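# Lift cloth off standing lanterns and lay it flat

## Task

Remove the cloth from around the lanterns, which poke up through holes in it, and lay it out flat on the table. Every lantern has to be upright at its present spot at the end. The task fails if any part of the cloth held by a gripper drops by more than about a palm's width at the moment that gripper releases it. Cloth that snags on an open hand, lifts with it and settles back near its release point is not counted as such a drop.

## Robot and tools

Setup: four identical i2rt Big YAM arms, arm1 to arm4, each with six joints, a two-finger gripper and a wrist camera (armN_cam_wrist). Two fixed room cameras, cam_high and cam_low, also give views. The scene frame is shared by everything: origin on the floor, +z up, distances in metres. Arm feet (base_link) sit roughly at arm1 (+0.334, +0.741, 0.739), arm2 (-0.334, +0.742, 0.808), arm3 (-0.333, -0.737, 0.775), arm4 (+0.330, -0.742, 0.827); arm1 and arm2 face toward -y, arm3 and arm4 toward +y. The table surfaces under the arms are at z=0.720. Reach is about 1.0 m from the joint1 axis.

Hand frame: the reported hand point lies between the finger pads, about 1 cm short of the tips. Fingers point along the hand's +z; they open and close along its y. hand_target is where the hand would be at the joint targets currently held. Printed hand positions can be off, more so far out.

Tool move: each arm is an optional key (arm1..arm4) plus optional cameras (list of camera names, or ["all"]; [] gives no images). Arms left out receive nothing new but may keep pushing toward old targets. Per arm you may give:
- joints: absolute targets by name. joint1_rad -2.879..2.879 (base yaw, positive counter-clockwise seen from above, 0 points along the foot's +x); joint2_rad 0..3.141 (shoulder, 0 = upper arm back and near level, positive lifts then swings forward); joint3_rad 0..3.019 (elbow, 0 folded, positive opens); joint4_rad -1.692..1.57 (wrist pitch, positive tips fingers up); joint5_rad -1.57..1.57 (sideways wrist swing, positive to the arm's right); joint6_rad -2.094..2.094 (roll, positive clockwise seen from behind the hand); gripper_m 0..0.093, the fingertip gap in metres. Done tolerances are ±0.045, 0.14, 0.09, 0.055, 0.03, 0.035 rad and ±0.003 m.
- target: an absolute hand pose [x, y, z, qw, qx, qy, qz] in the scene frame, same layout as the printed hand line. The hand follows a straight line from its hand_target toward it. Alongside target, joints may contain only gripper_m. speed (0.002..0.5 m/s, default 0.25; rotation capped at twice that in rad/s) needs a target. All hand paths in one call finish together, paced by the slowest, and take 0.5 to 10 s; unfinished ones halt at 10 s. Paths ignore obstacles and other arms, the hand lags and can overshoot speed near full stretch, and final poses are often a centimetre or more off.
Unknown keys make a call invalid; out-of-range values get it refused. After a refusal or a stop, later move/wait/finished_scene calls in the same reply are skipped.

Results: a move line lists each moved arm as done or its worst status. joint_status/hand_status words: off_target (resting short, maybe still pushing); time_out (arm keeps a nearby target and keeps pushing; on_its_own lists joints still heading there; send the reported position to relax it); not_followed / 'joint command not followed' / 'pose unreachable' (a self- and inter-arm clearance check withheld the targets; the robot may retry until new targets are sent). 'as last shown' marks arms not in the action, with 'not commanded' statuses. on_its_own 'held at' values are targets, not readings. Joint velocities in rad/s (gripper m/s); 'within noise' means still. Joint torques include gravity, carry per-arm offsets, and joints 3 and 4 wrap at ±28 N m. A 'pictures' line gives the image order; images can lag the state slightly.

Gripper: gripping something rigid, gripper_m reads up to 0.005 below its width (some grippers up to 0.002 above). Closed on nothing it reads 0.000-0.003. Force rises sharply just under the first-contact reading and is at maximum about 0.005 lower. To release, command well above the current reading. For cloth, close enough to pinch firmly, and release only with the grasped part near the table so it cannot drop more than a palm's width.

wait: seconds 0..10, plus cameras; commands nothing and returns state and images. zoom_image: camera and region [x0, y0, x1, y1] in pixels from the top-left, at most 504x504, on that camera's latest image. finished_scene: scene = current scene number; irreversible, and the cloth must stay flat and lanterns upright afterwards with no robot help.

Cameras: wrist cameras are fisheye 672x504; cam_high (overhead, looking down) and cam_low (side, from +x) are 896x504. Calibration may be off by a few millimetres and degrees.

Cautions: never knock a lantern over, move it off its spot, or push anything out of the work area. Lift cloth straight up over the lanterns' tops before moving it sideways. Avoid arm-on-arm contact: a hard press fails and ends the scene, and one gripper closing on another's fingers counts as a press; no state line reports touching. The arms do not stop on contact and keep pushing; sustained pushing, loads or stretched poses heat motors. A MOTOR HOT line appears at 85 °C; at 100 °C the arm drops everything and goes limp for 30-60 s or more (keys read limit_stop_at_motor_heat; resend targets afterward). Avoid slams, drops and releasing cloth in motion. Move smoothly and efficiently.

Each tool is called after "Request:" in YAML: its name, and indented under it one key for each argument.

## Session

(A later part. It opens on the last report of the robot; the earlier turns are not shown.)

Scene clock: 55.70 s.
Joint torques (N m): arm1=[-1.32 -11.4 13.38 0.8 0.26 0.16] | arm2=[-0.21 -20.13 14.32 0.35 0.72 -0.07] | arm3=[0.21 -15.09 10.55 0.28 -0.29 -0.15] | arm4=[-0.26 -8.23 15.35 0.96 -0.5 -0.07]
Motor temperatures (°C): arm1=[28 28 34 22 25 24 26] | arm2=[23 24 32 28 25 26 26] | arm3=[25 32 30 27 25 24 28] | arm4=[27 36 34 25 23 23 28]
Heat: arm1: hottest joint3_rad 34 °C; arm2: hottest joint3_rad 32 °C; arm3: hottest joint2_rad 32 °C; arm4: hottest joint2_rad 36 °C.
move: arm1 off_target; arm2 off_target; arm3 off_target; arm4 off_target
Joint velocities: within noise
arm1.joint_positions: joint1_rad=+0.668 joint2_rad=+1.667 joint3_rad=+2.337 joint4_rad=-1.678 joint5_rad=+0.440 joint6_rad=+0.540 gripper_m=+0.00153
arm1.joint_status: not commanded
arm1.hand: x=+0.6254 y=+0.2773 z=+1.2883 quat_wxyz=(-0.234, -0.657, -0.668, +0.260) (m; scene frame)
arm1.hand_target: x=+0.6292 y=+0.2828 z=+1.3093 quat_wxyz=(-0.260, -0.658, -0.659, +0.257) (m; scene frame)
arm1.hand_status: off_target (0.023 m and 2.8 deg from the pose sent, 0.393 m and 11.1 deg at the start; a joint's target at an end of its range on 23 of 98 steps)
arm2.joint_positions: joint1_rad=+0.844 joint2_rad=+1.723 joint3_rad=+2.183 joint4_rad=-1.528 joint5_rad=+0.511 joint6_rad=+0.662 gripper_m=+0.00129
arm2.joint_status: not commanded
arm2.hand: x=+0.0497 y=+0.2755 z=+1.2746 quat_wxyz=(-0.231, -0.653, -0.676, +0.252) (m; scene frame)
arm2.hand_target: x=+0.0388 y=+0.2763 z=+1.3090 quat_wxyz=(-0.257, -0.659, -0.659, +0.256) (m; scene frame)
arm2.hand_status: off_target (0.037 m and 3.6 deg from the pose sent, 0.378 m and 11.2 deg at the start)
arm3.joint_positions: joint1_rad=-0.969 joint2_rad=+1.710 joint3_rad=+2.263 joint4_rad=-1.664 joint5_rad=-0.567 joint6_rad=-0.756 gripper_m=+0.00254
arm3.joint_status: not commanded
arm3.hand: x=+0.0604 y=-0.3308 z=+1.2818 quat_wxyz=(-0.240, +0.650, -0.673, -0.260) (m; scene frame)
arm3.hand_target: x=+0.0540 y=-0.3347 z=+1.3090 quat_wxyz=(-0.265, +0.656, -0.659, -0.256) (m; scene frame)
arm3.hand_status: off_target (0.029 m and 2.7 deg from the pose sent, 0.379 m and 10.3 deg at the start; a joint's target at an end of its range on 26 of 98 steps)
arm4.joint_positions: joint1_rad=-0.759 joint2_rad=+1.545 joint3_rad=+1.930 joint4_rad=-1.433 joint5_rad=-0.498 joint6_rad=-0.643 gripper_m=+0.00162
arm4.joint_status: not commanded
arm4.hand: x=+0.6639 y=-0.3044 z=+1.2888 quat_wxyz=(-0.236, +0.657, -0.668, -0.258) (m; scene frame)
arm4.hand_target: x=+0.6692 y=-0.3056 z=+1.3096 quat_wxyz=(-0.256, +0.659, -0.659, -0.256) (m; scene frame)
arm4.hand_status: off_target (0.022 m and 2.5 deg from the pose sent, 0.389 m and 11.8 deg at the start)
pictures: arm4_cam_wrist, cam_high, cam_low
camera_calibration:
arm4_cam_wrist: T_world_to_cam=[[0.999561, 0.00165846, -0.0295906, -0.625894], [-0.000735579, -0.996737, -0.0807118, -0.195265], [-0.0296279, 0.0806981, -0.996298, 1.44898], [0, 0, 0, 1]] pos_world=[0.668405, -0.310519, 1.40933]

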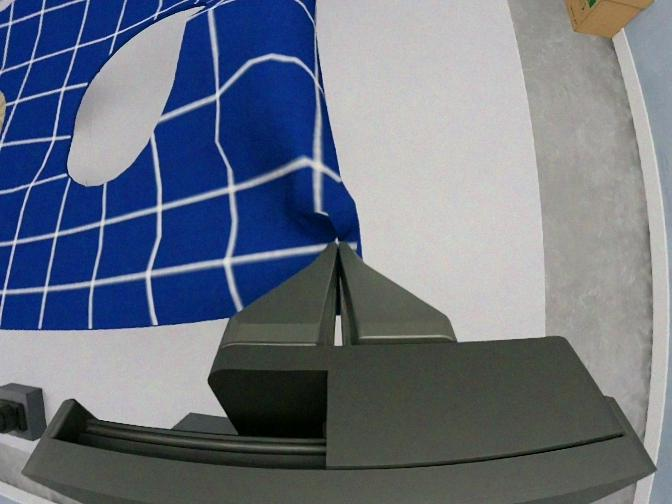

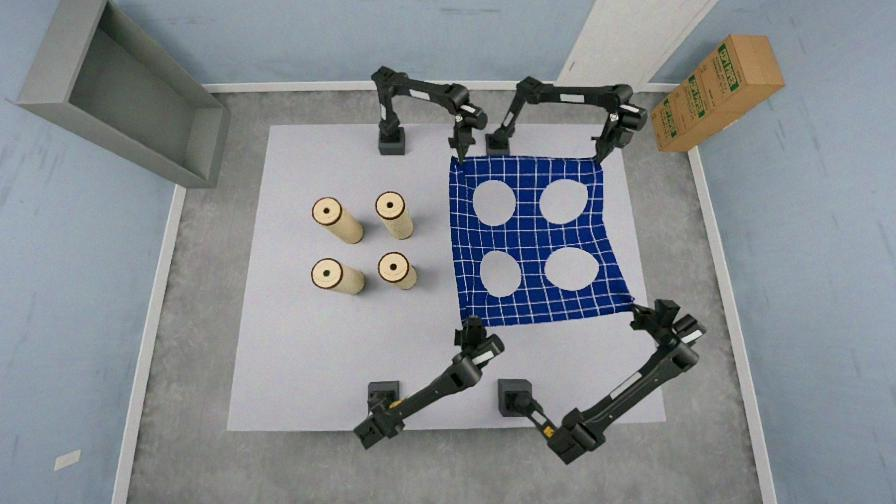

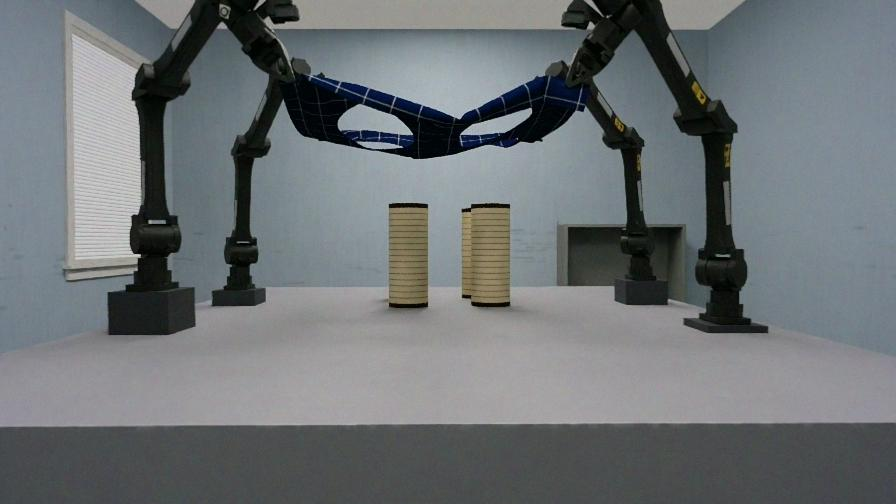

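Request:
move:
  arm1: {"target":[0.635,0.29,0.83,0.183,0.683,0.683,-0.183],"speed":0.16}
  arm2: {"target":[0.04,0.283,0.83,0.183,0.683,0.683,-0.183],"speed":0.16}
  arm3: {"target":[0.052,-0.334,0.83,0.183,-0.683,0.683,0.183],"speed":0.16}
  arm4: {"target":[0.675,-0.305,0.83,0.183,-0.683,0.683,0.183],"speed":0.16}
  cameras: ["cam_low"]

Request:
move:
  arm1: {"target":[0.655,0.305,0.738,0.183,0.683,0.683,-0.183],"speed":0.08}
  arm2: {"target":[0.02,0.297,0.732,0.183,0.683,0.683,-0.183],"speed":0.08}
  arm3: {"target":[0.035,-0.345,0.732,0.183,-0.683,0.683,0.183],"speed":0.08}
  arm4: {"target":[0.695,-0.318,0.732,0.183,-0.683,0.683,0.183],"speed":0.08}

Scene clock: 63.80 s.
Joint torques (N m): arm1=[-0.79 -11.4 9.61 1.39 -0.12 0.14] | arm2=[-0.44 -20.37 6.9 1.07 0.26 -0.03] | arm3=[0.38 -15.03 6.17 0.85 0.03 -0.13] | arm4=[1.38 -10.05 8.55 1.74 -0.12 -0.08]
Motor temperatures (°C): arm1=[28 28 35 22 25 24 26] | arm2=[23 25 32 28 25 25 26] | arm3=[25 33 30 27 25 24 28] | arm4=[26 36 35 25 23 23 28]
Heat: arm1: hottest joint3_rad 35 °C; arm2: hottest joint3_rad 32 °C; arm3: hottest joint2_rad 33 °C; arm4: hottest joint2_rad 36 °C.
move: arm1 off_target; arm2 off_target; arm3 done; arm4 done
Joint velocities: within noise
arm1.joint_positions: joint1_rad=+0.664 joint2_rad=+1.653 joint3_rad=+1.094 joint4_rad=-0.631 joint5_rad=+0.322 joint6_rad=+0.605 gripper_m=+0.00153
arm1.joint_status: not commanded
arm1.hand: x=+0.6264 y=+0.2934 z=+0.8235 quat_wxyz=(-0.165, -0.680, -0.689, +0.189) (m; scene frame)
arm1.hand_target: x=+0.6350 y=+0.2901 z=+0.8301 quat_wxyz=(-0.183, -0.683, -0.683, +0.183) (m; scene frame)
arm1.hand_status: off_target (0.011 m and 2.3 deg from the pose sent, 0.458 m and 11.1 deg at the start)
arm2.joint_positions: joint1_rad=+0.814 joint2_rad=+1.867 joint3_rad=+1.224 joint4_rad=-0.529 joint5_rad=+0.366 joint6_rad=+0.709 gripper_m=+0.00129
arm2.joint_status: not commanded
arm2.hand: x=+0.0499 y=+0.2836 z=+0.8342 quat_wxyz=(-0.189, -0.677, -0.688, +0.182) (m; scene frame)
arm2.hand_target: x=+0.0402 y=+0.2832 z=+0.8301 quat_wxyz=(-0.183, -0.683, -0.683, +0.183) (m; scene frame)
arm2.hand_status: off_target (0.011 m and 1.1 deg from the pose sent, 0.445 m and 10.3 deg at the start)
arm3.joint_positions: joint1_rad=-0.920 joint2_rad=+1.775 joint3_rad=+1.164 joint4_rad=-0.623 joint5_rad=-0.398 joint6_rad=-0.798 gripper_m=+0.00254
arm3.joint_status: not commanded
arm3.hand: x=+0.0525 y=-0.3342 z=+0.8299 quat_wxyz=(-0.180, +0.678, -0.688, -0.186) (m; scene frame)
arm3.hand_target: x=+0.0520 y=-0.3339 z=+0.8301 quat_wxyz=(-0.183, +0.683, -0.683, -0.183) (m; scene frame)
arm3.hand_status: done (0.001 m and 0.9 deg from the pose sent, 0.452 m and 11.6 deg at the start)
arm4.joint_positions: joint1_rad=-0.749 joint2_rad=+1.829 joint3_rad=+1.080 joint4_rad=-0.450 joint5_rad=-0.355 joint6_rad=-0.691 gripper_m=+0.00162
arm4.joint_status: not commanded
arm4.hand: x=+0.6756 y=-0.3111 z=+0.8295 quat_wxyz=(-0.175, +0.675, -0.692, -0.186) (m; scene frame)
arm4.hand_target: x=+0.6749 y=-0.3051 z=+0.8300 quat_wxyz=(-0.183, +0.683, -0.683, -0.183) (m; scene frame)
arm4.hand_status: done (0.006 m and 1.7 deg from the pose sent, 0.459 m and 11.0 deg at the start)
pictures: cam_low

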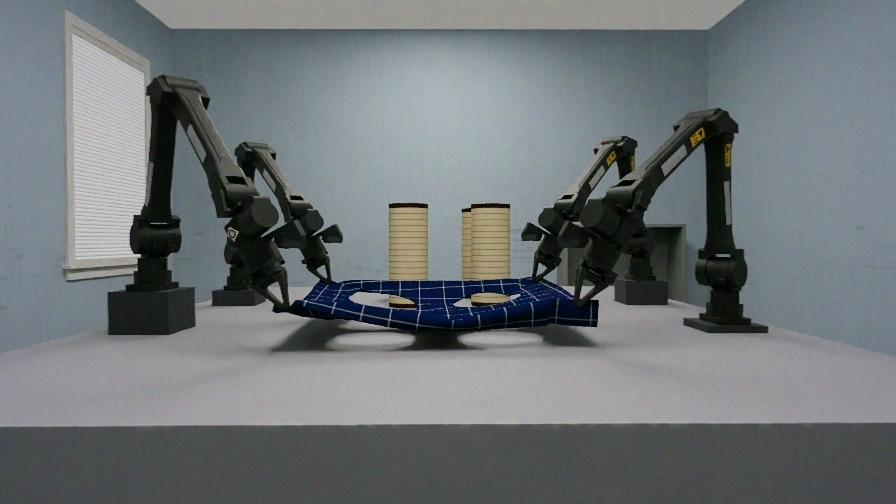

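Scene clock: 65.67 s.
Joint torques (N m): arm1=[1.2 -11.46 7.92 1.76 -0.35 0.18] | arm2=[-1.03 -18.78 4.62 0.65 0.38 -0.1] | arm3=[0.38 -14.27 4.37 0.5 0.03 -0.07] | arm4=[-1.67 -9.76 7.15 1.76 0.02 -0.08]
Motor temperatures (°C): arm1=[28 28 35 22 25 24 26] | arm2=[23 25 32 28 25 25 26] | arm3=[25 33 30 27 25 24 28] | arm4=[26 36 35 25 23 23 28]
Heat: arm1: hottest joint3_rad 35 °C; arm2: hottest joint3_rad 32 °C; arm3: hottest joint2_rad 33 °C; arm4: hottest joint2_rad 36 °C.
move: arm1 off_target; arm2 off_target; arm3 off_target; arm4 off_target
Joint velocities: within noise
arm1.joint_positions: joint1_rad=+0.691 joint2_rad=+1.795 joint3_rad=+1.019 joint4_rad=-0.416 joint5_rad=+0.350 joint6_rad=+0.656 gripper_m=+0.00153
arm1.joint_status: not commanded
arm1.hand: x=+0.6345 y=+0.2979 z=+0.7422 quat_wxyz=(-0.170, -0.689, -0.677, +0.195) (m; scene frame)
arm1.hand_target: x=+0.6545 y=+0.3055 z=+0.7383 quat_wxyz=(-0.183, -0.683, -0.683, +0.183) (m; scene frame)
arm1.hand_status: off_target (0.022 m and 2.3 deg from the pose sent, 0.091 m and 2.3 deg at the start)
arm2.joint_positions: joint1_rad=+0.812 joint2_rad=+1.989 joint3_rad=+1.116 joint4_rad=-0.254 joint5_rad=+0.359 joint6_rad=+0.709 gripper_m=+0.00129
arm2.joint_status: not commanded
arm2.hand: x=+0.0425 y=+0.2909 z=+0.7504 quat_wxyz=(-0.210, -0.677, -0.682, +0.179) (m; scene frame)
arm2.hand_target: x=+0.0205 y=+0.2975 z=+0.7326 quat_wxyz=(-0.183, -0.683, -0.683, +0.183) (m; scene frame)
arm2.hand_status: off_target (0.030 m and 3.2 deg from the pose sent, 0.107 m and 1.1 deg at the start)
arm3.joint_positions: joint1_rad=-0.917 joint2_rad=+1.898 joint3_rad=+1.046 joint4_rad=-0.344 joint5_rad=-0.397 joint6_rad=-0.798 gripper_m=+0.00254
arm3.joint_status: not commanded
arm3.hand: x=+0.0442 y=-0.3388 z=+0.7444 quat_wxyz=(-0.198, +0.680, -0.682, -0.184) (m; scene frame)
arm3.hand_target: x=+0.0349 y=-0.3452 z=+0.7323 quat_wxyz=(-0.183, +0.683, -0.683, -0.183) (m; scene frame)
arm3.hand_status: off_target (0.017 m and 1.7 deg from the pose sent, 0.100 m and 1.0 deg at the start)
arm4.joint_positions: joint1_rad=-0.761 joint2_rad=+2.024 joint3_rad=+1.069 joint4_rad=-0.246 joint5_rad=-0.377 joint6_rad=-0.739 gripper_m=+0.00162
arm4.joint_status: not commanded
arm4.hand: x=+0.6814 y=-0.3090 z=+0.7409 quat_wxyz=(-0.179, +0.687, -0.678, -0.191) (m; scene frame)
arm4.hand_target: x=+0.6946 y=-0.3181 z=+0.7324 quat_wxyz=(-0.183, +0.683, -0.683, -0.183) (m; scene frame)
arm4.hand_status: off_target (0.019 m and 1.3 deg from the pose sent, 0.100 m and 1.7 deg at the start)
pictures: arm1_cam_wrist, arm2_cam_wrist, arm3_cam_wrist, arm4_cam_wrist, cam_high, cam_low
camera_calibration:
arm1_cam_wrist: T_world_to_cam=[[-0.999576, 0.0186007, 0.0224237, 0.613713], [0.0200898, 0.997475, 0.0681217, -0.352309], [-0.0211, 0.0685433, -0.997425, 0.863583], [0, 0, 0, 1]] pos_world=[0.638751, 0.280811, 0.871598]
arm2_cam_wrist: T_world_to_cam=[[-0.998722, -0.0166336, -0.0477194, 0.0863778], [-0.0200796, 0.997154, 0.072669, -0.339532], [0.0463749, 0.0735343, -0.996214, 0.846021], [0, 0, 0, 1]] pos_world=[0.0402157, 0.27779, 0.871614]
arm3_cam_wrist: T_world_to_cam=[[0.999857, -0.00340161, 0.0165642, -0.0570375], [-0.00460131, -0.997326, 0.0729368, -0.385401], [0.0162718, -0.0730026, -0.997199, 0.841892], [0, 0, 0, 1]] pos_world=[0.0415569, -0.323104, 0.868589]
arm4_cam_wrist: T_world_to_cam=[[0.999695, 0.0228694, -0.00936556, -0.668119], [0.0237105, -0.994439, 0.102614, -0.395771], [-0.00696676, -0.102805, -0.994677, 0.830548], [0, 0, 0, 1]] pos_world=[0.683085, -0.292906, 0.860481]

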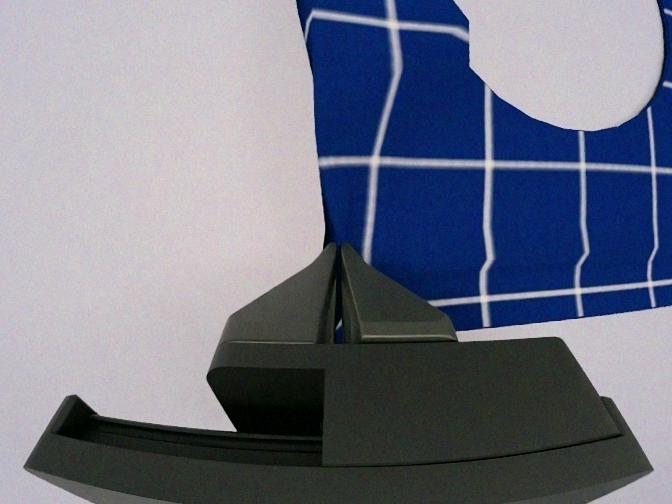

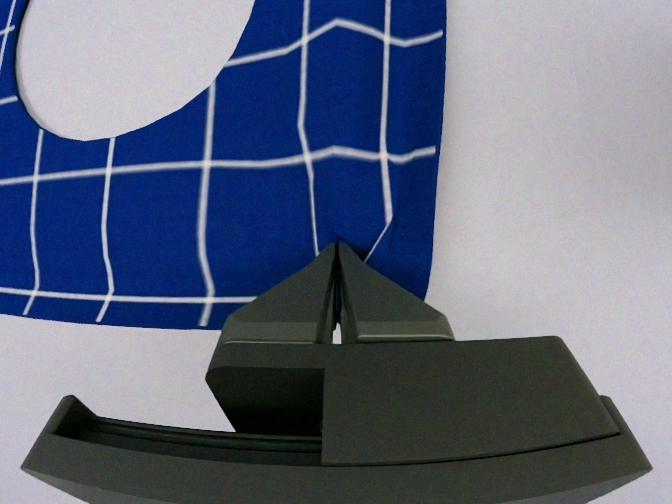

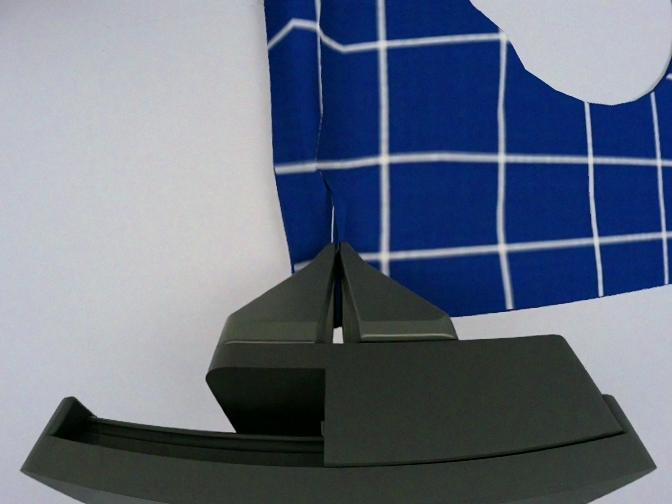

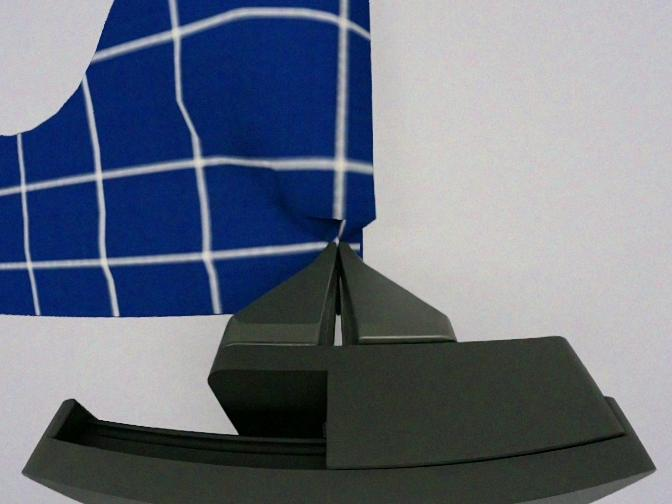

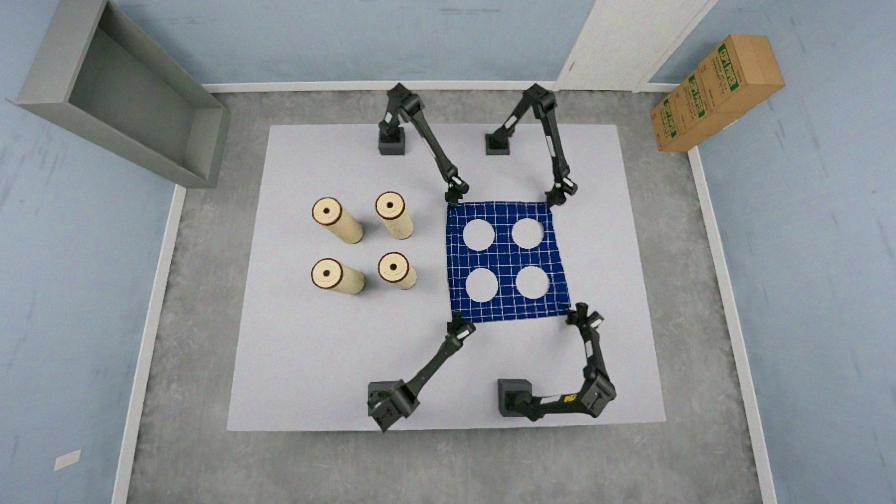

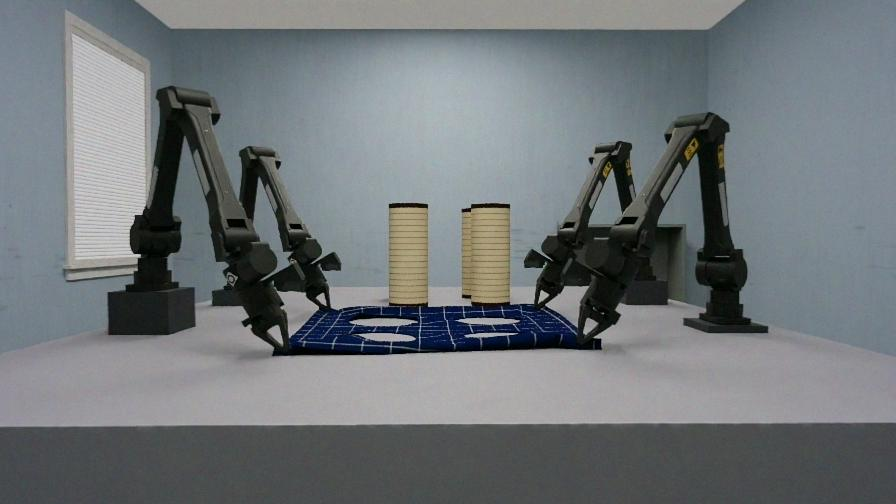

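Request:
move:
  arm1: {"joints":{"gripper_m":0.06}}
  arm2: {"joints":{"gripper_m":0.06}}
  arm3: {"joints":{"gripper_m":0.06}}
  arm4: {"joints":{"gripper_m":0.06}}
  cameras: []

Request:
move:
  arm1: {"target":[0.64,0.345,0.90,0.183,0.683,0.683,-0.183],"speed":0.15}
  arm2: {"target":[0.035,0.33,0.90,0.183,0.683,0.683,-0.183],"speed":0.15}
  arm3: {"target":[0.04,-0.375,0.90,0.183,-0.683,0.683,0.183],"speed":0.15}
  arm4: {"target":[0.69,-0.355,0.90,0.183,-0.683,0.683,0.183],"speed":0.15}

Scene clock: 69.40 s.
Joint torques (N m): arm1=[-1.67 -10.87 7.97 1.33 0.34 0.13] | arm2=[-0.03 -19.43 5.97 0.65 0.37 -0.11] | arm3=[0.32 -14.15 5.31 0.46 -0.04 -0.08] | arm4=[-0.67 -9.82 7.15 1.55 -0.22 -0.08]
Motor temperatures (°C): arm1=[28 28 34 22 25 24 26] | arm2=[23 25 32 28 25 25 26] | arm3=[25 33 30 27 25 24 28] | arm4=[26 36 35 25 23 23 28]
Heat: arm1: hottest joint3_rad 34 °C; arm2: hottest joint3_rad 32 °C; arm3: hottest joint2_rad 33 °C; arm4: hottest joint2_rad 36 °C.
move: arm1 done; arm2 done; arm3 done; arm4 done
Joint velocities: within noise
arm1.joint_positions: joint1_rad=+0.724 joint2_rad=+1.795 joint3_rad=+1.019 joint4_rad=-0.405 joint5_rad=+0.334 joint6_rad=+0.660 gripper_m=+0.05989
arm1.joint_status: all done
arm1.hand: x=+0.6525 y=+0.3078 z=+0.7420 quat_wxyz=(-0.179, -0.679, -0.688, +0.185) (m; scene frame)
arm1.hand_target: x=+0.6545 y=+0.3054 z=+0.7384 quat_wxyz=(-0.183, -0.683, -0.683, +0.183) (m; scene frame)
arm1.hand_status: not commanded
arm2.joint_positions: joint1_rad=+0.801 joint2_rad=+1.996 joint3_rad=+1.095 joint4_rad=-0.256 joint5_rad=+0.359 joint6_rad=+0.709 gripper_m=+0.05991
arm2.joint_status: all done
arm2.hand: x=+0.0290 y=+0.2955 z=+0.7395 quat_wxyz=(-0.195, -0.681, -0.682, +0.181) (m; scene frame)
arm2.hand_target: x=+0.0205 y=+0.2975 z=+0.7326 quat_wxyz=(-0.183, -0.683, -0.683, +0.183) (m; scene frame)
arm2.hand_status: not commanded
arm3.joint_positions: joint1_rad=-0.917 joint2_rad=+1.901 joint3_rad=+1.031 joint4_rad=-0.344 joint5_rad=-0.395 joint6_rad=-0.798 gripper_m=+0.05995
arm3.joint_status: all done
arm3.hand: x=+0.0382 y=-0.3442 z=+0.7378 quat_wxyz=(-0.189, +0.680, -0.684, -0.184) (m; scene frame)
arm3.hand_target: x=+0.0349 y=-0.3452 z=+0.7322 quat_wxyz=(-0.183, +0.683, -0.683, -0.183) (m; scene frame)
arm3.hand_status: not commanded
arm4.joint_positions: joint1_rad=-0.773 joint2_rad=+2.024 joint3_rad=+1.069 joint4_rad=-0.242 joint5_rad=-0.371 joint6_rad=-0.740 gripper_m=+0.05989
arm4.joint_status: all done
arm4.hand: x=+0.6879 y=-0.3132 z=+0.7405 quat_wxyz=(-0.182, +0.683, -0.682, -0.187) (m; scene frame)
arm4.hand_target: x=+0.6945 y=-0.3182 z=+0.7324 quat_wxyz=(-0.183, +0.683, -0.683, -0.183) (m; scene frame)
arm4.hand_status: not commanded
pictures: none
No camera images: "cameras" was empty.

Scene clock: 71.23 s.
Joint torques (N m): arm1=[-0.73 -10.11 13.81 0.23 0.64 0.13] | arm2=[1.85 -17.61 12.64 0.44 0.41 0.04] | arm3=[-0.21 -13.63 9.96 0.09 -0.21 -0.15] | arm4=[-0.79 -8.41 11.43 0.62 -0.49 -0.08]
Motor temperatures (°C): arm1=[28 28 35 22 25 24 26] | arm2=[23 25 32 28 25 25 26] | arm3=[25 33 30 27 25 24 28] | arm4=[26 36 35 25 23 23 28]
Heat: arm1: hottest joint3_rad 35 °C; arm2: hottest joint3_rad 32 °C; arm3: hottest joint2_rad 33 °C; arm4: hottest joint2_rad 36 °C.
move: arm1 off_target; arm2 off_target; arm3 off_target; arm4 off_target
Joint velocities: within noise
arm1.joint_positions: joint1_rad=+0.748 joint2_rad=+1.478 joint3_rad=+1.052 joint4_rad=-0.807 joint5_rad=+0.339 joint6_rad=+0.691 gripper_m=+0.05989
arm1.joint_status: not commanded
arm1.hand: x=+0.6252 y=+0.3563 z=+0.8762 quat_wxyz=(-0.158, -0.681, -0.691, +0.182) (m; scene frame)
arm1.hand_target: x=+0.6393 y=+0.3460 z=+0.9002 quat_wxyz=(-0.183, -0.683, -0.683, +0.183) (m; scene frame)
arm1.hand_status: off_target (0.030 m and 3.0 deg from the pose sent, 0.163 m and 0.9 deg at the start)
arm2.joint_positions: joint1_rad=+0.854 joint2_rad=+1.685 joint3_rad=+1.113 joint4_rad=-0.679 joint5_rad=+0.385 joint6_rad=+0.766 gripper_m=+0.05991
arm2.joint_status: not commanded
arm2.hand: x=+0.0159 y=+0.3417 z=+0.8772 quat_wxyz=(-0.159, -0.682, -0.690, +0.184) (m; scene frame)
arm2.hand_target: x=+0.0342 y=+0.3310 z=+0.9004 quat_wxyz=(-0.183, -0.683, -0.683, +0.183) (m; scene frame)
arm2.hand_status: off_target (0.032 m and 2.9 deg from the pose sent, 0.164 m and 1.4 deg at the start)
arm3.joint_positions: joint1_rad=-0.963 joint2_rad=+1.608 joint3_rad=+1.096 joint4_rad=-0.784 joint5_rad=-0.408 joint6_rad=-0.848 gripper_m=+0.05995
arm3.joint_status: not commanded
arm3.hand: x=+0.0247 y=-0.3832 z=+0.8769 quat_wxyz=(-0.159, +0.679, -0.692, -0.186) (m; scene frame)
arm3.hand_target: x=+0.0394 y=-0.3757 z=+0.9003 quat_wxyz=(-0.183, +0.683, -0.683, -0.183) (m; scene frame)
arm3.hand_status: off_target (0.029 m and 2.9 deg from the pose sent, 0.165 m and 0.8 deg at the start)
arm4.joint_positions: joint1_rad=-0.820 joint2_rad=+1.660 joint3_rad=+1.056 joint4_rad=-0.623 joint5_rad=-0.382 joint6_rad=-0.787 gripper_m=+0.05989
arm4.joint_status: not commanded
arm4.hand: x=+0.6781 y=-0.3557 z=+0.8938 quat_wxyz=(-0.176, +0.683, -0.684, -0.185) (m; scene frame)
arm4.hand_target: x=+0.6899 y=-0.3552 z=+0.9000 quat_wxyz=(-0.183, +0.683, -0.683, -0.183) (m; scene frame)
arm4.hand_status: off_target (0.013 m and 0.8 deg from the pose sent, 0.165 m and 0.5 deg at the start)
pictures: arm1_cam_wrist, arm2_cam_wrist, arm3_cam_wrist, arm4_cam_wrist, cam_high, cam_low
camera_calibration:
arm1_cam_wrist: T_world_to_cam=[[-0.999556, -0.0117357, 0.0273862, 0.606803], [-0.00879241, 0.99441, 0.10522, -0.432778], [-0.0284679, 0.104932, -0.994072, 0.981708], [0, 0, 0, 1]] pos_world=[0.630675, 0.334468, 1.00481]
arm2_cam_wrist: T_world_to_cam=[[-0.999542, -0.000367477, 0.0302634, -0.00728523], [0.00388966, 0.990074, 0.14049, -0.457457], [-0.0300147, 0.140543, -0.989619, 0.942409], [0, 0, 0, 1]] pos_world=[0.0227836, 0.320464, 0.997115]
arm3_cam_wrist: T_world_to_cam=[[0.999074, -0.00309389, -0.0429101, 0.0124729], [0.00231131, -0.99211, 0.125347, -0.483693], [-0.0429594, -0.12533, -0.991185, 0.947228], [0, 0, 0, 1]] pos_world=[0.0293489, -0.361122, 1.00004]
arm4_cam_wrist: T_world_to_cam=[[0.999943, 0.00703155, -0.00797888, -0.669373], [0.00791283, -0.993169, 0.116415, -0.45907], [-0.0071058, -0.116471, -0.993169, 0.971732], [0, 0, 0, 1]] pos_world=[0.679873, -0.338048, 1.0132]

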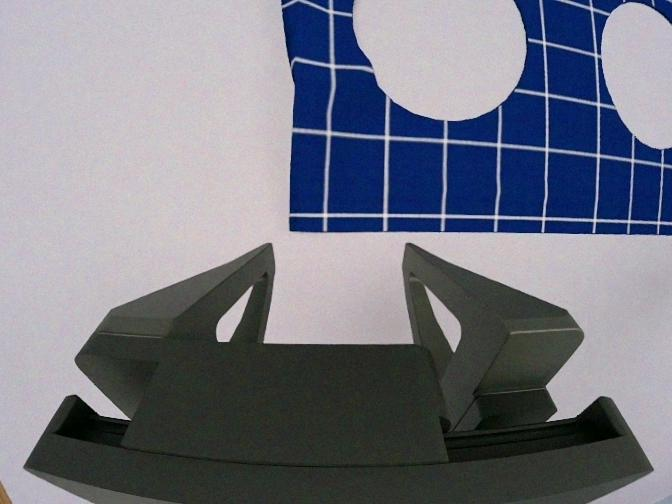

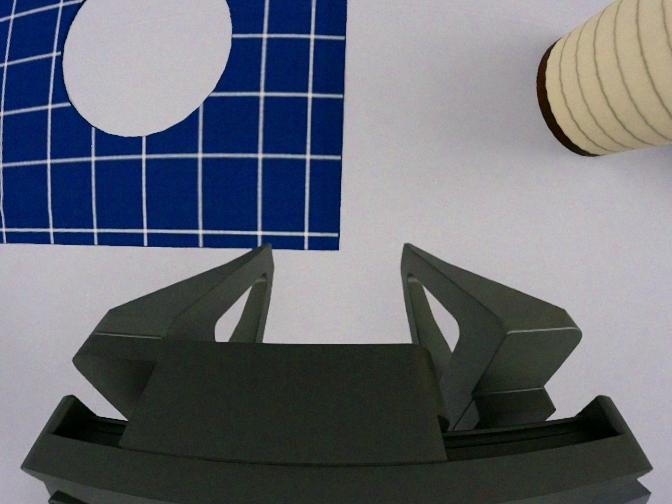

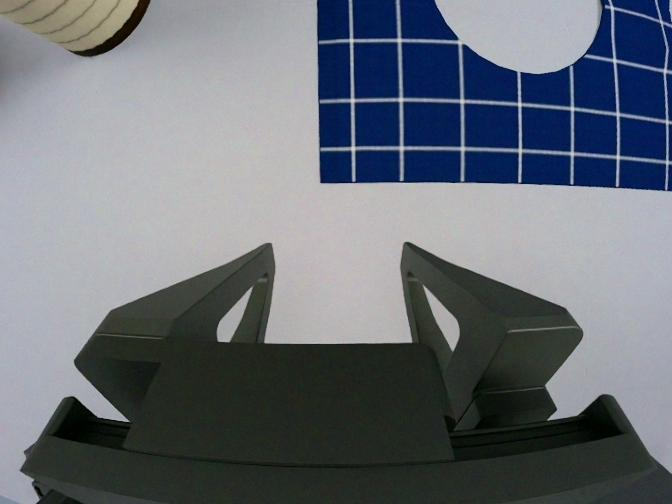

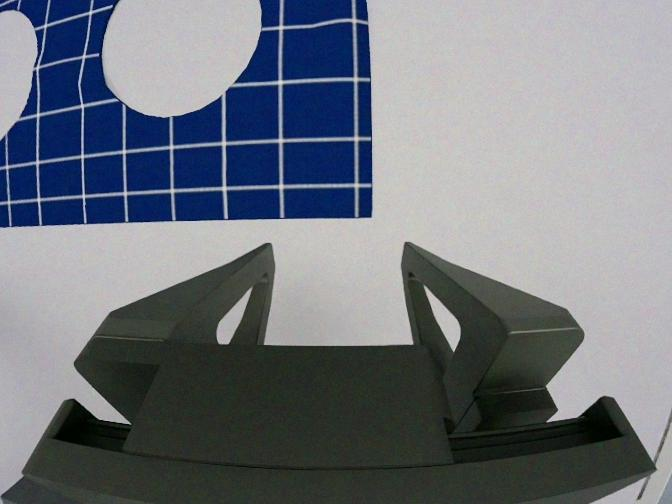

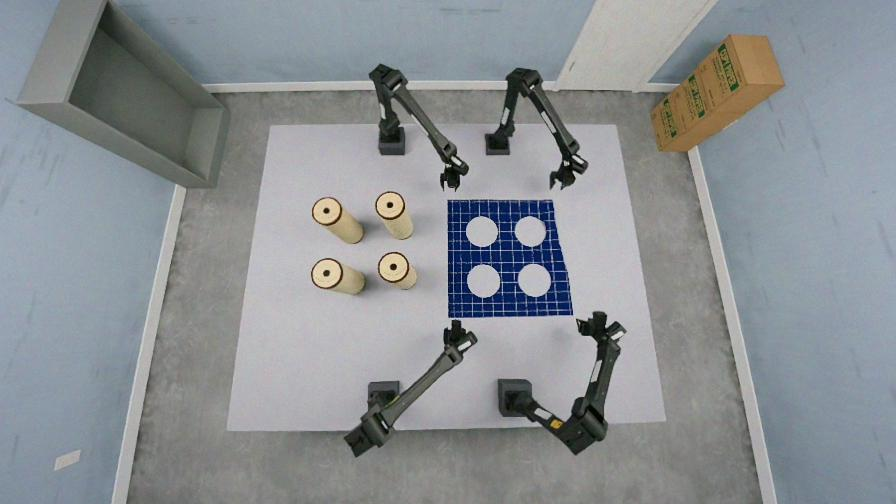

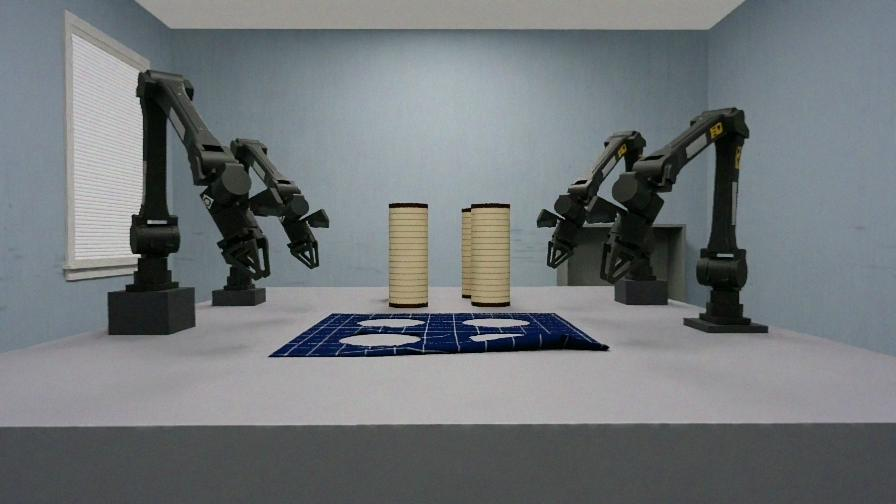

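Request:
zoom_image:
  camera: "cam_high"
  region: [430, 180, 600, 330]

Request:
zoom_image:
  camera: "cam_low"
  region: [260, 300, 620, 370]

Scaled by 2.965.

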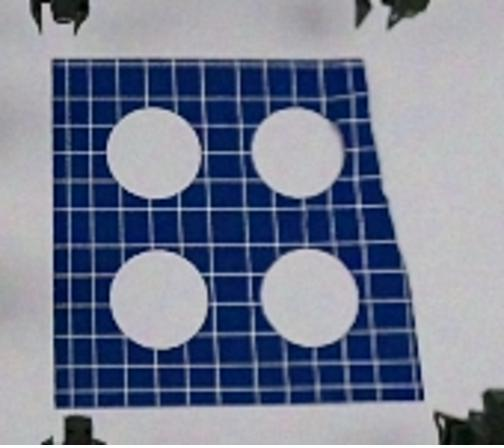

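Scaled by 1.400.

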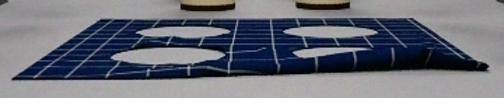

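Request:
move:
  arm1: {"target":[0.585,0.308,0.77,0.183,0.683,0.683,-0.183],"speed":0.15}
  cameras: ["arm1_cam_wrist"]

Request:
move:
  arm1: {"target":[0.577,0.312,0.695,0.183,0.683,0.683,-0.183],"speed":0.06}
  cameras: ["arm1_cam_wrist"]

Request:
move:
  arm1: {"joints":{"gripper_m":0.0}}
  cameras: ["arm1_cam_wrist"]

Scene clock: 84.03 s.
Joint torques (N m): arm1=[-1.26 -9.88 8.01 1.36 0.24 -0.06] | arm2=[1.38 -17.49 12.64 0.42 0.41 0.02] | arm3=[-0.32 -13.63 9.96 0.09 -0.21 -0.15] | arm4=[-0.79 -8.41 11.43 0.62 -0.49 -0.08]
Motor temperatures (°C): arm1=[28 28 35 22 25 24 25] | arm2=[23 25 34 28 24 25 25] | arm3=[25 34 32 27 25 24 28] | arm4=[26 35 36 25 23 23 27]
Heat: arm1: hottest joint3_rad 35 °C; arm2: hottest joint3_rad 34 °C; arm3: hottest joint2_rad 34 °C; arm4: hottest joint3_rad 36 °C.
move: arm1 done
Joint velocities: within noise
arm1.joint_positions: joint1_rad=+0.609 joint2_rad=+1.646 joint3_rad=+0.901 joint4_rad=-0.408 joint5_rad=+0.288 joint6_rad=+0.572 gripper_m=+0.05989
arm1.joint_status: not commanded
arm1.hand: x=+0.5838 y=+0.3109 z=+0.7692 quat_wxyz=(-0.178, -0.687, -0.681, +0.182) (m; scene frame)
arm1.hand_target: x=+0.5850 y=+0.3081 z=+0.7701 quat_wxyz=(-0.183, -0.683, -0.683, +0.183) (m; scene frame)
arm1.hand_status: done (0.003 m and 0.8 deg from the pose sent, 0.123 m and 3.0 deg at the start)
arm2, arm4: as last shown
arm2.hand: x=+0.0159 y=+0.3416 z=+0.8773 quat_wxyz=(-0.159, -0.682, -0.690, +0.184) (m; scene frame)
arm3.joint_positions: joint1_rad=-0.963 joint2_rad=+1.608 joint3_rad=+1.096 joint4_rad=-0.784 joint5_rad=-0.408 joint6_rad=-0.849 gripper_m=+0.05995
arm3.joint_status: not commanded
arm3.hand: x=+0.0246 y=-0.3833 z=+0.8769 quat_wxyz=(-0.159, +0.680, -0.691, -0.186) (m; scene frame)
arm3.hand_target: x=+0.0393 y=-0.3757 z=+0.9003 quat_wxyz=(-0.183, +0.683, -0.683, -0.183) (m; scene frame)
arm3.hand_status: not commanded
arm4.hand: x=+0.6781 y=-0.3557 z=+0.8938 quat_wxyz=(-0.176, +0.683, -0.684, -0.184) (m; scene frame)
pictures: arm1_cam_wrist
camera_calibration:
arm1_cam_wrist: T_world_to_cam=[[-0.999984, 0.00345607, -0.00447888, 0.58785], [0.00310497, 0.997091, 0.0761563, -0.36216], [0.00472905, 0.0761412, -0.997086, 0.870848], [0, 0, 0, 1]] pos_world=[0.584847, 0.292768, 0.898524]

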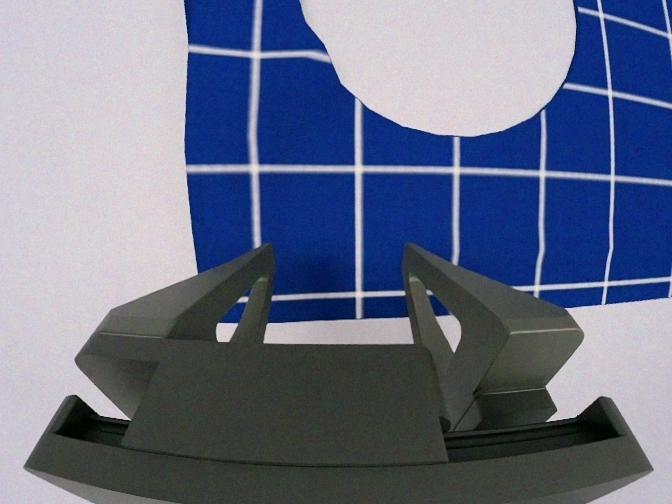

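Scene clock: 85.80 s.
Joint torques (N m): arm1=[-1.9 -6.24 5.09 0.95 0.09 -0.08] | arm2=[1.44 -17.55 12.64 0.43 0.41 0.01] | arm3=[-0.26 -13.63 9.96 0.08 -0.21 -0.14] | arm4=[-0.79 -8.35 11.43 0.64 -0.49 -0.08]
Motor temperatures (°C): arm1=[28 28 35 22 25 24 25] | arm2=[23 25 34 28 24 25 25] | arm3=[25 34 32 27 25 24 28] | arm4=[26 35 36 25 23 23 27]
Heat: arm1: hottest joint3_rad 35 °C; arm2: hottest joint3_rad 34 °C; arm3: hottest joint2_rad 34 °C; arm4: hottest joint3_rad 36 °C.
move: arm1 off_target
Joint velocities: within noise
arm1.joint_positions: joint1_rad=+0.607 joint2_rad=+1.732 joint3_rad=+0.851 joint4_rad=-0.175 joint5_rad=+0.287 joint6_rad=+0.565 gripper_m=+0.05989
arm1.joint_status: not commanded
arm1.hand: x=+0.5916 y=+0.2981 z=+0.7346 quat_wxyz=(-0.224, -0.682, -0.670, +0.190) (m; scene frame)
arm1.hand_target: x=+0.5762 y=+0.3140 z=+0.6978 quat_wxyz=(-0.183, -0.683, -0.683, +0.183) (m; scene frame)
arm1.hand_status: off_target (0.044 m and 4.9 deg from the pose sent, 0.074 m and 0.8 deg at the start)
arm2, arm3, arm4: as last shown
pictures: arm1_cam_wrist
camera_calibration:
arm1_cam_wrist: T_world_to_cam=[[-0.998309, -0.00495367, -0.0579227, 0.636295], [-0.00478461, 0.999984, -0.00305695, -0.284799], [0.0579369, -0.00277464, -0.998316, 0.830306], [0, 0, 0, 1]] pos_world=[0.585751, 0.29025, 0.864894]

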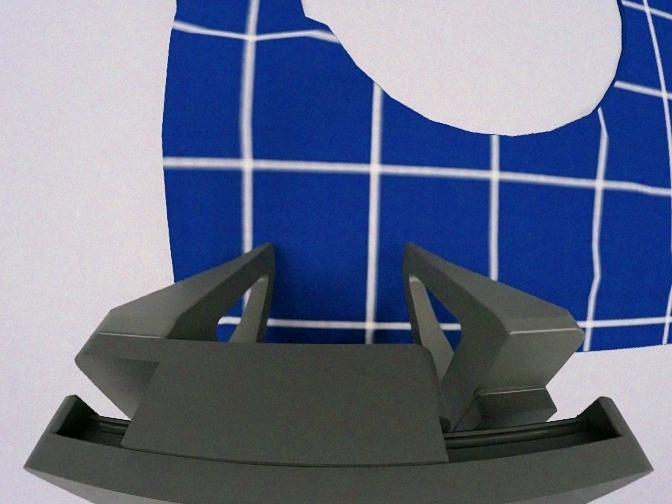

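Scene clock: 86.43 s.
Joint torques (N m): arm1=[-1.67 -6.36 5.03 0.66 -0.04 -0.06] | arm2=[1.44 -17.55 12.68 0.43 0.4 0.02] | arm3=[-0.38 -13.57 9.99 0.08 -0.21 -0.15] | arm4=[-0.73 -8.41 11.41 0.62 -0.49 -0.08]
Motor temperatures (°C): arm1=[28 28 35 22 25 24 25] | arm2=[23 25 35 28 24 25 25] | arm3=[25 34 32 27 25 24 28] | arm4=[26 35 36 25 23 23 27]
Heat: arm1: hottest joint3_rad 35 °C; arm2: hottest joint3_rad 35 °C; arm3: hottest joint2_rad 34 °C; arm4: hottest joint3_rad 36 °C.
move: arm1 done
Joint velocities: within noise
arm1.joint_positions: joint1_rad=+0.604 joint2_rad=+1.735 joint3_rad=+0.850 joint4_rad=-0.170 joint5_rad=+0.291 joint6_rad=+0.564 gripper_m=+0.00037
arm1.joint_status: all done
arm1.hand: x=+0.5898 y=+0.2966 z=+0.7336 quat_wxyz=(-0.224, -0.683, -0.669, +0.192) (m; scene frame)
arm1.hand_target: x=+0.5760 y=+0.3141 z=+0.6977 quat_wxyz=(-0.183, -0.683, -0.683, +0.183) (m; scene frame)
arm1.hand_status: not commanded
arm2, arm3, arm4: as last shown
pictures: arm1_cam_wrist
camera_calibration:
arm1_cam_wrist: T_world_to_cam=[[-0.998442, -0.000996568, -0.0557833, 0.63184], [-0.000654902, 0.999981, -0.00614282, -0.283477], [0.0557884, -0.00609672, -0.998424, 0.831695], [0, 0, 0, 1]] pos_world=[0.584271, 0.289171, 0.863889]

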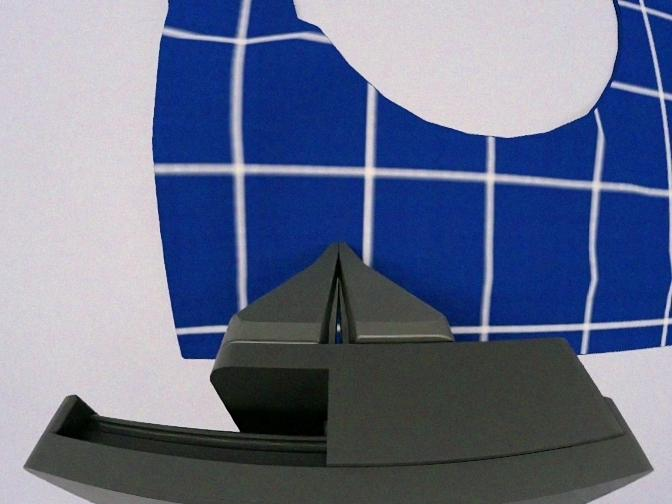

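Request:
move:
  arm1: {"target":[0.575,0.308,0.765,0.183,0.683,0.683,-0.183],"speed":0.15,"joints":{"gripper_m":0.07}}
  cameras: []

Request:
move:
  arm1: {"target":[0.565,0.325,0.66,0.183,0.683,0.683,-0.183],"speed":0.08}
  cameras: ["arm1_cam_wrist"]

Request:
move:
  arm1: {"joints":{"gripper_m":0.0}}
  cameras: ["arm1_cam_wrist"]

Scene clock: 90.53 s.
Joint torques (N m): arm1=[-1.55 -10.58 9.65 0.35 0.23 -0.08] | arm2=[1.49 -17.55 12.66 0.39 0.42 0.01] | arm3=[-0.32 -13.57 9.99 0.12 -0.2 -0.14] | arm4=[-0.79 -8.41 11.43 0.64 -0.49 -0.08]
Motor temperatures (°C): arm1=[28 28 35 22 25 24 25] | arm2=[23 25 35 28 24 25 25] | arm3=[25 34 32 27 25 24 27] | arm4=[26 35 36 25 23 23 27]
Heat: arm1: hottest joint3_rad 35 °C; arm2: hottest joint3_rad 35 °C; arm3: hottest joint2_rad 34 °C; arm4: hottest joint3_rad 36 °C.
move: arm1 off_target
Joint velocities: within noise
arm1.joint_positions: joint1_rad=+0.593 joint2_rad=+1.655 joint3_rad=+0.850 joint4_rad=-0.363 joint5_rad=+0.280 joint6_rad=+0.554 gripper_m=+0.06987
arm1.joint_status: all done
arm1.hand: x=+0.5692 y=+0.3201 z=+0.7505 quat_wxyz=(-0.169, -0.686, -0.684, +0.180) (m; scene frame)
arm1.hand_target: x=+0.5748 y=+0.3084 z=+0.7651 quat_wxyz=(-0.183, -0.683, -0.683, +0.183) (m; scene frame)
arm1.hand_status: off_target (0.020 m and 1.7 deg from the pose sent, 0.036 m and 5.1 deg at the start)
arm2, arm3, arm4: as last shown
arm4.joint_positions: joint1_rad=-0.820 joint2_rad=+1.660 joint3_rad=+1.056 joint4_rad=-0.623 joint5_rad=-0.382 joint6_rad=-0.788 gripper_m=+0.05989
arm4.hand: x=+0.6781 y=-0.3557 z=+0.8938 quat_wxyz=(-0.176, +0.684, -0.684, -0.184) (m; scene frame)
pictures: none
No camera images: "cameras" was empty.

Scene clock: 92.40 s.
Joint torques (N m): arm1=[-0.97 -2.55 3.29 0.65 -0.91 0.17] | arm2=[1.55 -17.61 12.66 0.43 0.41 0.01] | arm3=[-0.38 -13.68 9.98 0.06 -0.21 -0.15] | arm4=[-0.79 -8.41 11.44 0.61 -0.49 -0.08]
Motor temperatures (°C): arm1=[28 28 35 22 25 24 25] | arm2=[23 25 35 28 24 25 25] | arm3=[25 34 32 27 25 24 27] | arm4=[26 35 36 25 23 23 27]
Heat: arm1: hottest joint3_rad 35 °C; arm2: hottest joint3_rad 35 °C; arm3: hottest joint2_rad 34 °C; arm4: hottest joint3_rad 36 °C.
move: arm1 off_target
Joint velocities: within noise
arm1.joint_positions: joint1_rad=+0.593 joint2_rad=+1.730 joint3_rad=+0.796 joint4_rad=-0.051 joint5_rad=+0.310 joint6_rad=+0.535 gripper_m=+0.06988
arm1.joint_status: not commanded
arm1.hand: x=+0.5809 y=+0.2942 z=+0.7327 quat_wxyz=(-0.251, -0.675, -0.661, +0.211) (m; scene frame)
arm1.hand_target: x=+0.5613 y=+0.3304 z=+0.6690 quat_wxyz=(-0.183, -0.684, -0.682, +0.183) (m; scene frame)
arm1.hand_status: off_target (0.081 m and 8.8 deg from the pose sent, 0.091 m and 1.7 deg at the start)
arm2, arm3, arm4: as last shown
arm2.joint_positions: joint1_rad=+0.854 joint2_rad=+1.685 joint3_rad=+1.113 joint4_rad=-0.679 joint5_rad=+0.385 joint6_rad=+0.767 gripper_m=+0.05991
pictures: arm1_cam_wrist
camera_calibration:
arm1_cam_wrist: T_world_to_cam=[[-0.997776, -0.00804392, -0.0661621, 0.632197], [-0.00307438, 0.997188, -0.0748732, -0.228551], [0.0665783, -0.0745033, -0.994996, 0.842604], [0, 0, 0, 1]] pos_world=[0.573989, 0.295771, 0.863102]

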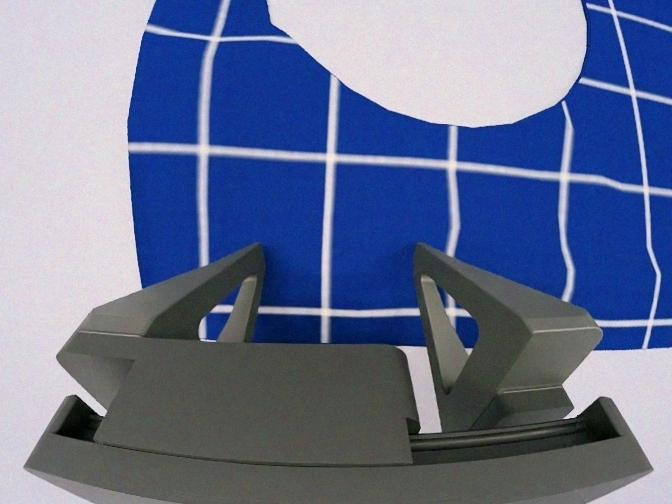

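Scene clock: 93.07 s.
Joint torques (N m): arm1=[-0.67 -3.02 3.3 -0.13 -0.76 0.12] | arm2=[1.38 -17.55 12.67 0.44 0.41 0.02] | arm3=[-0.26 -13.63 9.94 0.16 -0.21 -0.14] | arm4=[-0.73 -8.35 11.41 0.62 -0.49 -0.08]
Motor temperatures (°C): arm1=[28 28 35 22 25 24 25] | arm2=[23 25 35 28 24 25 25] | arm3=[25 34 33 27 25 24 27] | arm4=[26 35 36 25 23 23 27]
Heat: arm1: hottest joint3_rad 35 °C; arm2: hottest joint3_rad 35 °C; arm3: hottest joint2_rad 34 °C; arm4: hottest joint3_rad 36 °C.
move: arm1 done
Joint velocities: within noise
arm1.joint_positions: joint1_rad=+0.587 joint2_rad=+1.736 joint3_rad=+0.795 joint4_rad=-0.036 joint5_rad=+0.307 joint6_rad=+0.539 gripper_m=+0.00178
arm1.joint_status: all done
arm1.hand: x=+0.5795 y=+0.2918 z=+0.7313 quat_wxyz=(-0.254, -0.677, -0.658, +0.211) (m; scene frame)
arm1.hand_target: x=+0.5612 y=+0.3304 z=+0.6689 quat_wxyz=(-0.183, -0.684, -0.682, +0.183) (m; scene frame)
arm1.hand_status: not commanded
arm2, arm3, arm4: as last shown
pictures: arm1_cam_wrist
camera_calibration:
arm1_cam_wrist: T_world_to_cam=[[-0.997203, -0.00159888, -0.0747273, 0.634695], [0.00433127, 0.996855, -0.0791277, -0.227274], [0.0746188, -0.0792301, -0.99406, 0.837125], [0, 0, 0, 1]] pos_world=[0.571438, 0.2939, 0.861598]

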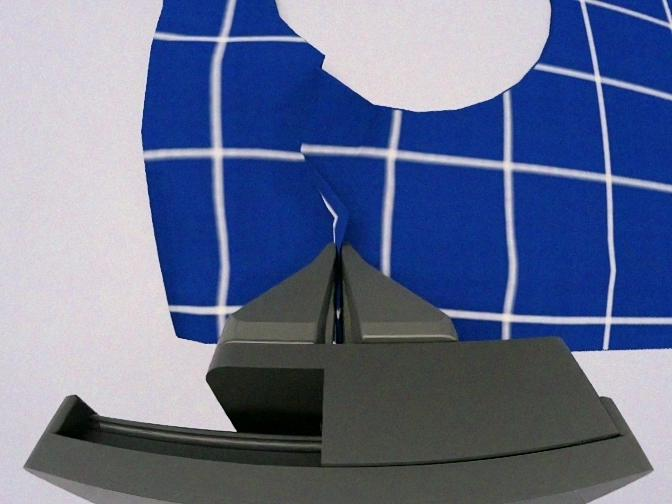

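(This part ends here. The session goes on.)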